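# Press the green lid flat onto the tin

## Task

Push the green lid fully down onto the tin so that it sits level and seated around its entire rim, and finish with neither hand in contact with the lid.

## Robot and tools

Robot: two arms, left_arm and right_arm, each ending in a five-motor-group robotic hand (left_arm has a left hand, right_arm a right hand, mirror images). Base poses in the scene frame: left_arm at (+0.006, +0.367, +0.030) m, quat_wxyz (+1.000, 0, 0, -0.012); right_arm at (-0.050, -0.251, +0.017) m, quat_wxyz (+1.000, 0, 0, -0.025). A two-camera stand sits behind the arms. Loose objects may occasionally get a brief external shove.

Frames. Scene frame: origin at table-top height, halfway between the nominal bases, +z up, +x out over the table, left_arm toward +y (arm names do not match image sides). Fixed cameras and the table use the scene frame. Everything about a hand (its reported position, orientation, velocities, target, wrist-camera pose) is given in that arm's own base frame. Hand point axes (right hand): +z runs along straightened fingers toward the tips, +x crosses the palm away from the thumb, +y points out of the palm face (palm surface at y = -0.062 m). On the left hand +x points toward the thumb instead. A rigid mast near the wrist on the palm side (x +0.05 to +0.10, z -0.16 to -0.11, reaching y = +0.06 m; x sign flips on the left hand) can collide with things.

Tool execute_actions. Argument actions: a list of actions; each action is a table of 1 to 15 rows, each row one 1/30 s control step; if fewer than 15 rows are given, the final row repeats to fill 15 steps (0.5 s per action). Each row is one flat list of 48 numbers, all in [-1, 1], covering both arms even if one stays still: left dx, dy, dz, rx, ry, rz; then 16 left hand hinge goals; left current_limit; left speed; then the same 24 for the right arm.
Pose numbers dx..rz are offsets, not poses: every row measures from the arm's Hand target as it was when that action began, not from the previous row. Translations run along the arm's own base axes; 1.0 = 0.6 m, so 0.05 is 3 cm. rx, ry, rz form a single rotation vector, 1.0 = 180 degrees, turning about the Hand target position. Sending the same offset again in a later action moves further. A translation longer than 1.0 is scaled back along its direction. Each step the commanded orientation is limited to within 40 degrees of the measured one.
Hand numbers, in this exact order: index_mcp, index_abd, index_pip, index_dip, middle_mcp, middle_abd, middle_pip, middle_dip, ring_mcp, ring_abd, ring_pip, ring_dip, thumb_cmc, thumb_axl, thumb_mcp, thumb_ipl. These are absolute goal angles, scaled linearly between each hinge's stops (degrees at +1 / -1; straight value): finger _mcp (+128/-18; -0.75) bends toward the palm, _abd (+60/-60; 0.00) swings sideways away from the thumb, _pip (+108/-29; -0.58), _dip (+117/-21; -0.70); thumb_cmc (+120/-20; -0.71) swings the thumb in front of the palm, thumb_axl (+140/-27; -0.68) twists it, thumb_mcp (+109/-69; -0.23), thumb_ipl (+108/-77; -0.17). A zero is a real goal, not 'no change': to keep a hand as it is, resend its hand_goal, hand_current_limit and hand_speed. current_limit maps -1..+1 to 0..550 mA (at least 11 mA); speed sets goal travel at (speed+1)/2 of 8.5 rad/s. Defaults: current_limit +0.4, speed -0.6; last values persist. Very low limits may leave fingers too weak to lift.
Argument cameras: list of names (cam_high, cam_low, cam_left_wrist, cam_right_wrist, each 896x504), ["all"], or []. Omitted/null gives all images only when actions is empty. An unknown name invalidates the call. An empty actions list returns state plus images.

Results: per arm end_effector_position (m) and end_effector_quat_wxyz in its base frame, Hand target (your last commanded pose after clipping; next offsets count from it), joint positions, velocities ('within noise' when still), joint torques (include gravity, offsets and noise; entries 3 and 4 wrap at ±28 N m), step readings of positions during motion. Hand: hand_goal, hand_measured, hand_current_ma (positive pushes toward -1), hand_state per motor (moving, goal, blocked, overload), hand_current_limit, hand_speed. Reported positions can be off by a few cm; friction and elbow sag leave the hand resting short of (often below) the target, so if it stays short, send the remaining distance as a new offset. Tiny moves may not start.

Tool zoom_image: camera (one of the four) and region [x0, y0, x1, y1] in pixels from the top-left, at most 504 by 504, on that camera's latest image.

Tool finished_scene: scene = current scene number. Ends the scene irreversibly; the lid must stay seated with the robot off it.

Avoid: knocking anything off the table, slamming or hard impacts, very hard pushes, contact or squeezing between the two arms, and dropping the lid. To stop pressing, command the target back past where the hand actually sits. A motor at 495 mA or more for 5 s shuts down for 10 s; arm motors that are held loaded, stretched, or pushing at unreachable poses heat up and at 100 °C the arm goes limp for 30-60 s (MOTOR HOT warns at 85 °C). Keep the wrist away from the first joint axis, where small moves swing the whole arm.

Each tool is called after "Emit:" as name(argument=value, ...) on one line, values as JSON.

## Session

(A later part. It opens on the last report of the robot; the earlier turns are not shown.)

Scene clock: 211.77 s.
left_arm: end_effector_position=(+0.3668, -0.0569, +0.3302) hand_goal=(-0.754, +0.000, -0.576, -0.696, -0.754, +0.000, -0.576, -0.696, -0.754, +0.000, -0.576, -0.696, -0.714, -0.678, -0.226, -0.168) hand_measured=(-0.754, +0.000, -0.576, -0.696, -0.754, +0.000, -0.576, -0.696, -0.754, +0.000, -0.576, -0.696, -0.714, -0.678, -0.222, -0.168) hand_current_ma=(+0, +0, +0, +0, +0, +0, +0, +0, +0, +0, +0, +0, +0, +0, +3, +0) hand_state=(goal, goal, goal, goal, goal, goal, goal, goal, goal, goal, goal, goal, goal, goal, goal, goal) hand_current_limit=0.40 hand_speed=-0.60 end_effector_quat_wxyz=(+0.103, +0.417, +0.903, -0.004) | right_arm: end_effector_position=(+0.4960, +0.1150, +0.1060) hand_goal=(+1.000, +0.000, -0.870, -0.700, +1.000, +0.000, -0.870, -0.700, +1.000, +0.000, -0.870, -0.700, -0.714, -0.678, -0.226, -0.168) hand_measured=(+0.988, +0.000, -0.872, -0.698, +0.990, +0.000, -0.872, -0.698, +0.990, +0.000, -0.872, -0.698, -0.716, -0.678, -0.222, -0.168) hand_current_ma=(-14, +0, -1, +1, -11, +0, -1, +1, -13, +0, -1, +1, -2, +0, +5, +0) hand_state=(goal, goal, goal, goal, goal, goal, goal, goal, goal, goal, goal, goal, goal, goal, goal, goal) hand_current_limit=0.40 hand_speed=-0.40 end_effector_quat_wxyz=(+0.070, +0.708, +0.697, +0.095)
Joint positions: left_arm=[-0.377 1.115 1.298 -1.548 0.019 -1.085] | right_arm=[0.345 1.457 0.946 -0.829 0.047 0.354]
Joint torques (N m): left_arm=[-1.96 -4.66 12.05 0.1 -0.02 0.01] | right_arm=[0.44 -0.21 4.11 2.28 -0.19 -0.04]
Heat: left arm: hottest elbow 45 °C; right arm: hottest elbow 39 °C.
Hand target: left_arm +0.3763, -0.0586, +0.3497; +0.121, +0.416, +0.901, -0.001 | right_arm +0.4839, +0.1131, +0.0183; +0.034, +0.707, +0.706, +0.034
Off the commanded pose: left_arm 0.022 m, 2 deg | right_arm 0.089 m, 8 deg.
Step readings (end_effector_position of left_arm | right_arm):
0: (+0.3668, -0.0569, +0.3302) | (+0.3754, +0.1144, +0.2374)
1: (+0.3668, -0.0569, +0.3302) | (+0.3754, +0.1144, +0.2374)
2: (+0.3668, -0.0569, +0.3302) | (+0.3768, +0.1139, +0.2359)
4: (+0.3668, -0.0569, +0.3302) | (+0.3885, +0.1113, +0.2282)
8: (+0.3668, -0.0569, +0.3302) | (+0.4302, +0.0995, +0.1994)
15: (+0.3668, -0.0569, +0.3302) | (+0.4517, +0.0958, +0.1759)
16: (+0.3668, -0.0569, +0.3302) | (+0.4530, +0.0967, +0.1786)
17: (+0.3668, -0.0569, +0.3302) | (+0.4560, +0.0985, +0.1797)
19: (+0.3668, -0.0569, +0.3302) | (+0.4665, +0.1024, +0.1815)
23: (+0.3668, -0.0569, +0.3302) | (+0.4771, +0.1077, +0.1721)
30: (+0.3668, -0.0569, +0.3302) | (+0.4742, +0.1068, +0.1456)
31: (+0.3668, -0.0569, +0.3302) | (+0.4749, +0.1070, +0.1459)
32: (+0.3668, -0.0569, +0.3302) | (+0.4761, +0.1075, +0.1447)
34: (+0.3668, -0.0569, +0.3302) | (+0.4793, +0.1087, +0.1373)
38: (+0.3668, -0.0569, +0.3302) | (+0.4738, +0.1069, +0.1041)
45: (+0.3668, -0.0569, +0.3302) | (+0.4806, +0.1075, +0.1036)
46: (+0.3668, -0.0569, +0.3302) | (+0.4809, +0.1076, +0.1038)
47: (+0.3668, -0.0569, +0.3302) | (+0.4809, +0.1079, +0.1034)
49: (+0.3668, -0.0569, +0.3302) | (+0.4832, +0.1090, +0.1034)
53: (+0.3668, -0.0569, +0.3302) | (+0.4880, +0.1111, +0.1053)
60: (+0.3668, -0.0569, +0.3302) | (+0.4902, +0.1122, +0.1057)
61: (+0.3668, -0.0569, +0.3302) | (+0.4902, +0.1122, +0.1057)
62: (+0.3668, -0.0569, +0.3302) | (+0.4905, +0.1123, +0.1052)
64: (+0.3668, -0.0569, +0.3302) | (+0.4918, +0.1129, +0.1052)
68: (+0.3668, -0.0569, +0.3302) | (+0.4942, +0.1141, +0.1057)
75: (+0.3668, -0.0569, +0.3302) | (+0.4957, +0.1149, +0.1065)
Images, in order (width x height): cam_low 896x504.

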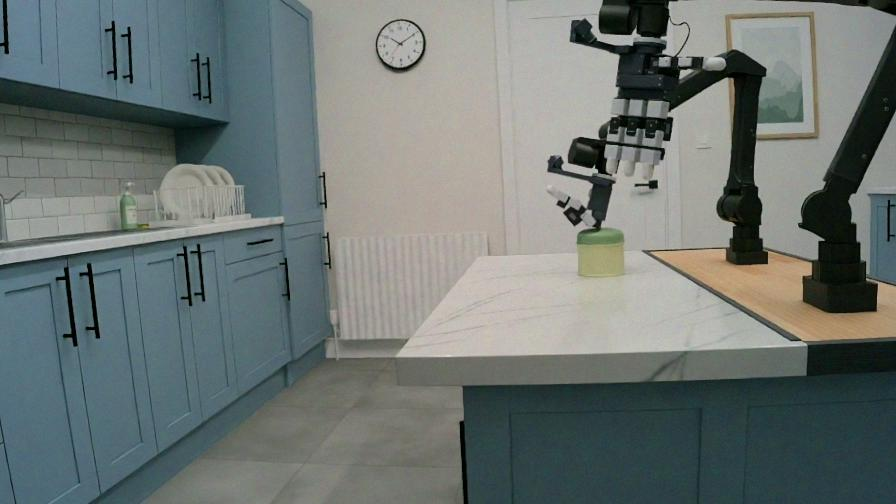

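Emit:
execute_actions(actions=[[[0,0,0,0,0,0,-0.754,0,-0.576,-0.696,-0.754,0,-0.576,-0.696,-0.754,0,-0.576,-0.696,-0.714,-0.678,-0.226,-0.168,0.4,-0.6,0.015,0.003,0.07,0,-0.015,0,1,0,-0.87,-0.7,1,0,-0.87,-0.7,1,0,-0.87,-0.7,-0.714,-0.678,-0.226,-0.168,0.4,-0.4]],[[0,0,0,0,0,0,-0.754,0,-0.576,-0.696,-0.754,0,-0.576,-0.696,-0.754,0,-0.576,-0.696,-0.714,-0.678,-0.226,-0.168,0.4,-0.6,0.015,0,0.07,0,-0.01,0,1,0,-0.87,-0.7,1,0,-0.87,-0.7,1,0,-0.87,-0.7,-0.714,-0.678,-0.226,-0.168,0.4,-0.4]],[[0,0,0,0,0,0,-0.754,0,-0.576,-0.696,-0.754,0,-0.576,-0.696,-0.754,0,-0.576,-0.696,-0.714,-0.678,-0.226,-0.168,0.4,-0.6,0,0,0.09,0,0,0,1,0,-0.87,-0.7,1,0,-0.87,-0.7,1,0,-0.87,-0.7,-0.714,-0.678,-0.226,-0.168,0.4,-0.4]],[[0,0,0,0,0,0,-0.754,0,-0.576,-0.696,-0.754,0,-0.576,-0.696,-0.754,0,-0.576,-0.696,-0.714,-0.678,-0.226,-0.168,0.4,-0.6,-0.03,0,0.13,0,0,0,1,0,-0.87,-0.7,1,0,-0.87,-0.7,1,0,-0.87,-0.7,-0.714,-0.678,-0.226,-0.168,0.4,-0.4]]], cameras=["cam_low"])

Emit:
zoom_image(camera="cam_low", region=[574, 215, 630, 280])

Scene clock: 234.17 s.
left_arm: end_effector_position=(+0.3668, -0.0569, +0.3302) hand_goal=(-0.754, +0.000, -0.576, -0.696, -0.754, +0.000, -0.576, -0.696, -0.754, +0.000, -0.576, -0.696, -0.714, -0.678, -0.226, -0.168) hand_measured=(-0.754, +0.000, -0.576, -0.696, -0.754, +0.000, -0.576, -0.696, -0.754, +0.000, -0.576, -0.696, -0.714, -0.678, -0.222, -0.168) hand_current_ma=(+0, +0, +0, +0, +0, +0, +0, +0, +0, +0, +0, +0, +0, +0, +3, +0) hand_state=(goal, goal, goal, goal, goal, goal, goal, goal, goal, goal, goal, goal, goal, goal, goal, goal) hand_current_limit=0.40 hand_speed=-0.60 end_effector_quat_wxyz=(+0.103, +0.417, +0.903, -0.004) | right_arm: end_effector_position=(+0.4688, +0.1043, +0.2052) hand_goal=(+1.000, +0.000, -0.870, -0.700, +1.000, +0.000, -0.870, -0.700, +1.000, +0.000, -0.870, -0.700, -0.714, -0.678, -0.226, -0.168) hand_measured=(+0.988, +0.000, -0.872, -0.698, +0.990, +0.000, -0.872, -0.698, +0.990, +0.000, -0.872, -0.698, -0.716, -0.678, -0.222, -0.168) hand_current_ma=(-14, +0, -1, +1, -11, +0, -1, +1, -13, +0, -1, +1, -2, +0, +5, +0) hand_state=(goal, goal, goal, goal, goal, goal, goal, goal, goal, goal, goal, goal, goal, goal, goal, goal) hand_current_limit=0.40 hand_speed=-0.40 end_effector_quat_wxyz=(+0.047, +0.710, +0.702, +0.038)
Joint positions: left_arm=[-0.377 1.115 1.298 -1.548 0.019 -1.085] | right_arm=[0.345 1.346 1.15 -1.266 0.053 0.353]
Joint torques (N m): left_arm=[-2.08 -4.66 12.04 0.1 -0.01 0] | right_arm=[1.44 -8.64 14.04 0.64 0.42 0.08]
Heat: left arm: hottest elbow 45 °C; right arm: hottest elbow 37 °C.
Hand target: left_arm +0.3763, -0.0586, +0.3497; +0.121, +0.416, +0.901, -0.001 | right_arm +0.4839, +0.1149, +0.2343; +0.062, +0.705, +0.704, +0.061
Off the commanded pose: left_arm 0.022 m, 2 deg | right_arm 0.034 m, 3 deg.
Step readings (end_effector_position of left_arm | right_arm):
0: (+0.3668, -0.0569, +0.3302) | (+0.4960, +0.1150, +0.1060)
1: (+0.3668, -0.0569, +0.3302) | (+0.4960, +0.1150, +0.1060)
2: (+0.3668, -0.0569, +0.3302) | (+0.4960, +0.1150, +0.1060)
4: (+0.3668, -0.0569, +0.3302) | (+0.4972, +0.1154, +0.1067)
8: (+0.3668, -0.0569, +0.3302) | (+0.4989, +0.1158, +0.1077)
15: (+0.3668, -0.0569, +0.3302) | (+0.4989, +0.1158, +0.1077)
16: (+0.3668, -0.0569, +0.3302) | (+0.4985, +0.1156, +0.1075)
17: (+0.3668, -0.0569, +0.3302) | (+0.4987, +0.1156, +0.1076)
19: (+0.3668, -0.0569, +0.3302) | (+0.4989, +0.1155, +0.1077)
23: (+0.3668, -0.0569, +0.3302) | (+0.4974, +0.1147, +0.1058)
30: (+0.3668, -0.0569, +0.3302) | (+0.4950, +0.1139, +0.1049)
31: (+0.3668, -0.0569, +0.3302) | (+0.4947, +0.1137, +0.1047)
32: (+0.3668, -0.0569, +0.3302) | (+0.4935, +0.1134, +0.1052)
34: (+0.3668, -0.0569, +0.3302) | (+0.4850, +0.1101, +0.1022)
38: (+0.3668, -0.0569, +0.3302) | (+0.4741, +0.1062, +0.1027)
45: (+0.3668, -0.0569, +0.3302) | (+0.4772, +0.1073, +0.1185)
46: (+0.3668, -0.0569, +0.3302) | (+0.4777, +0.1075, +0.1203)
47: (+0.3668, -0.0569, +0.3302) | (+0.4766, +0.1072, +0.1223)
49: (+0.3668, -0.0569, +0.3302) | (+0.4690, +0.1047, +0.1304)
53: (+0.3668, -0.0569, +0.3302) | (+0.4636, +0.1025, +0.1681)
60: (+0.3668, -0.0569, +0.3302) | (+0.4703, +0.1049, +0.2119)
Images, in order (width x height): cam_low 896x504.

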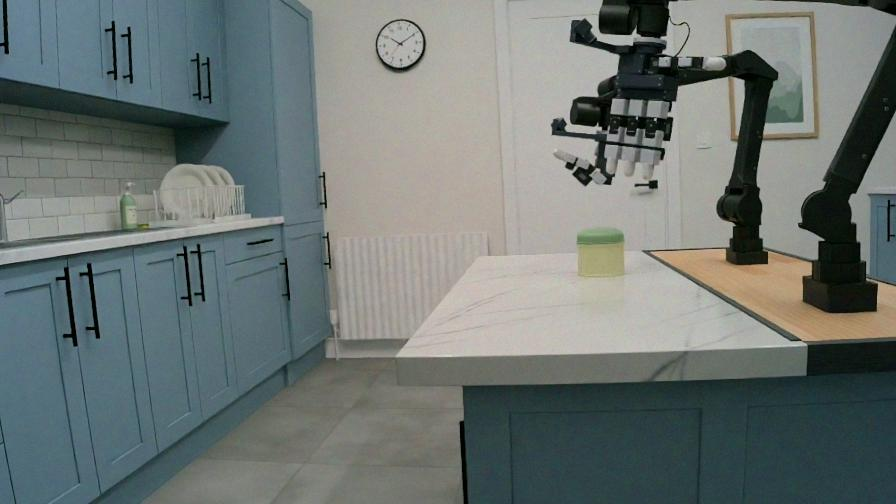

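Scaled by 7.754 from the camera's 896x504 image, which has a finer 1280x720 frame.

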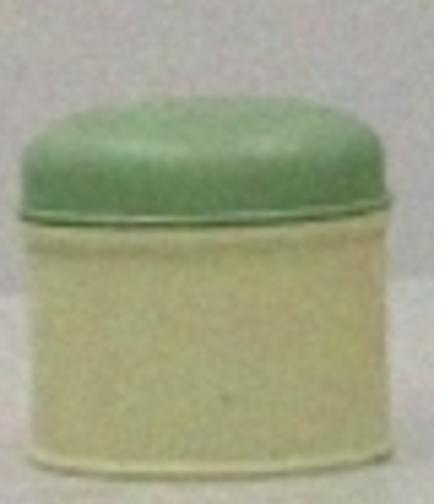

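Emit:
finished_scene(scene=3)

The scene is finished: the task was done.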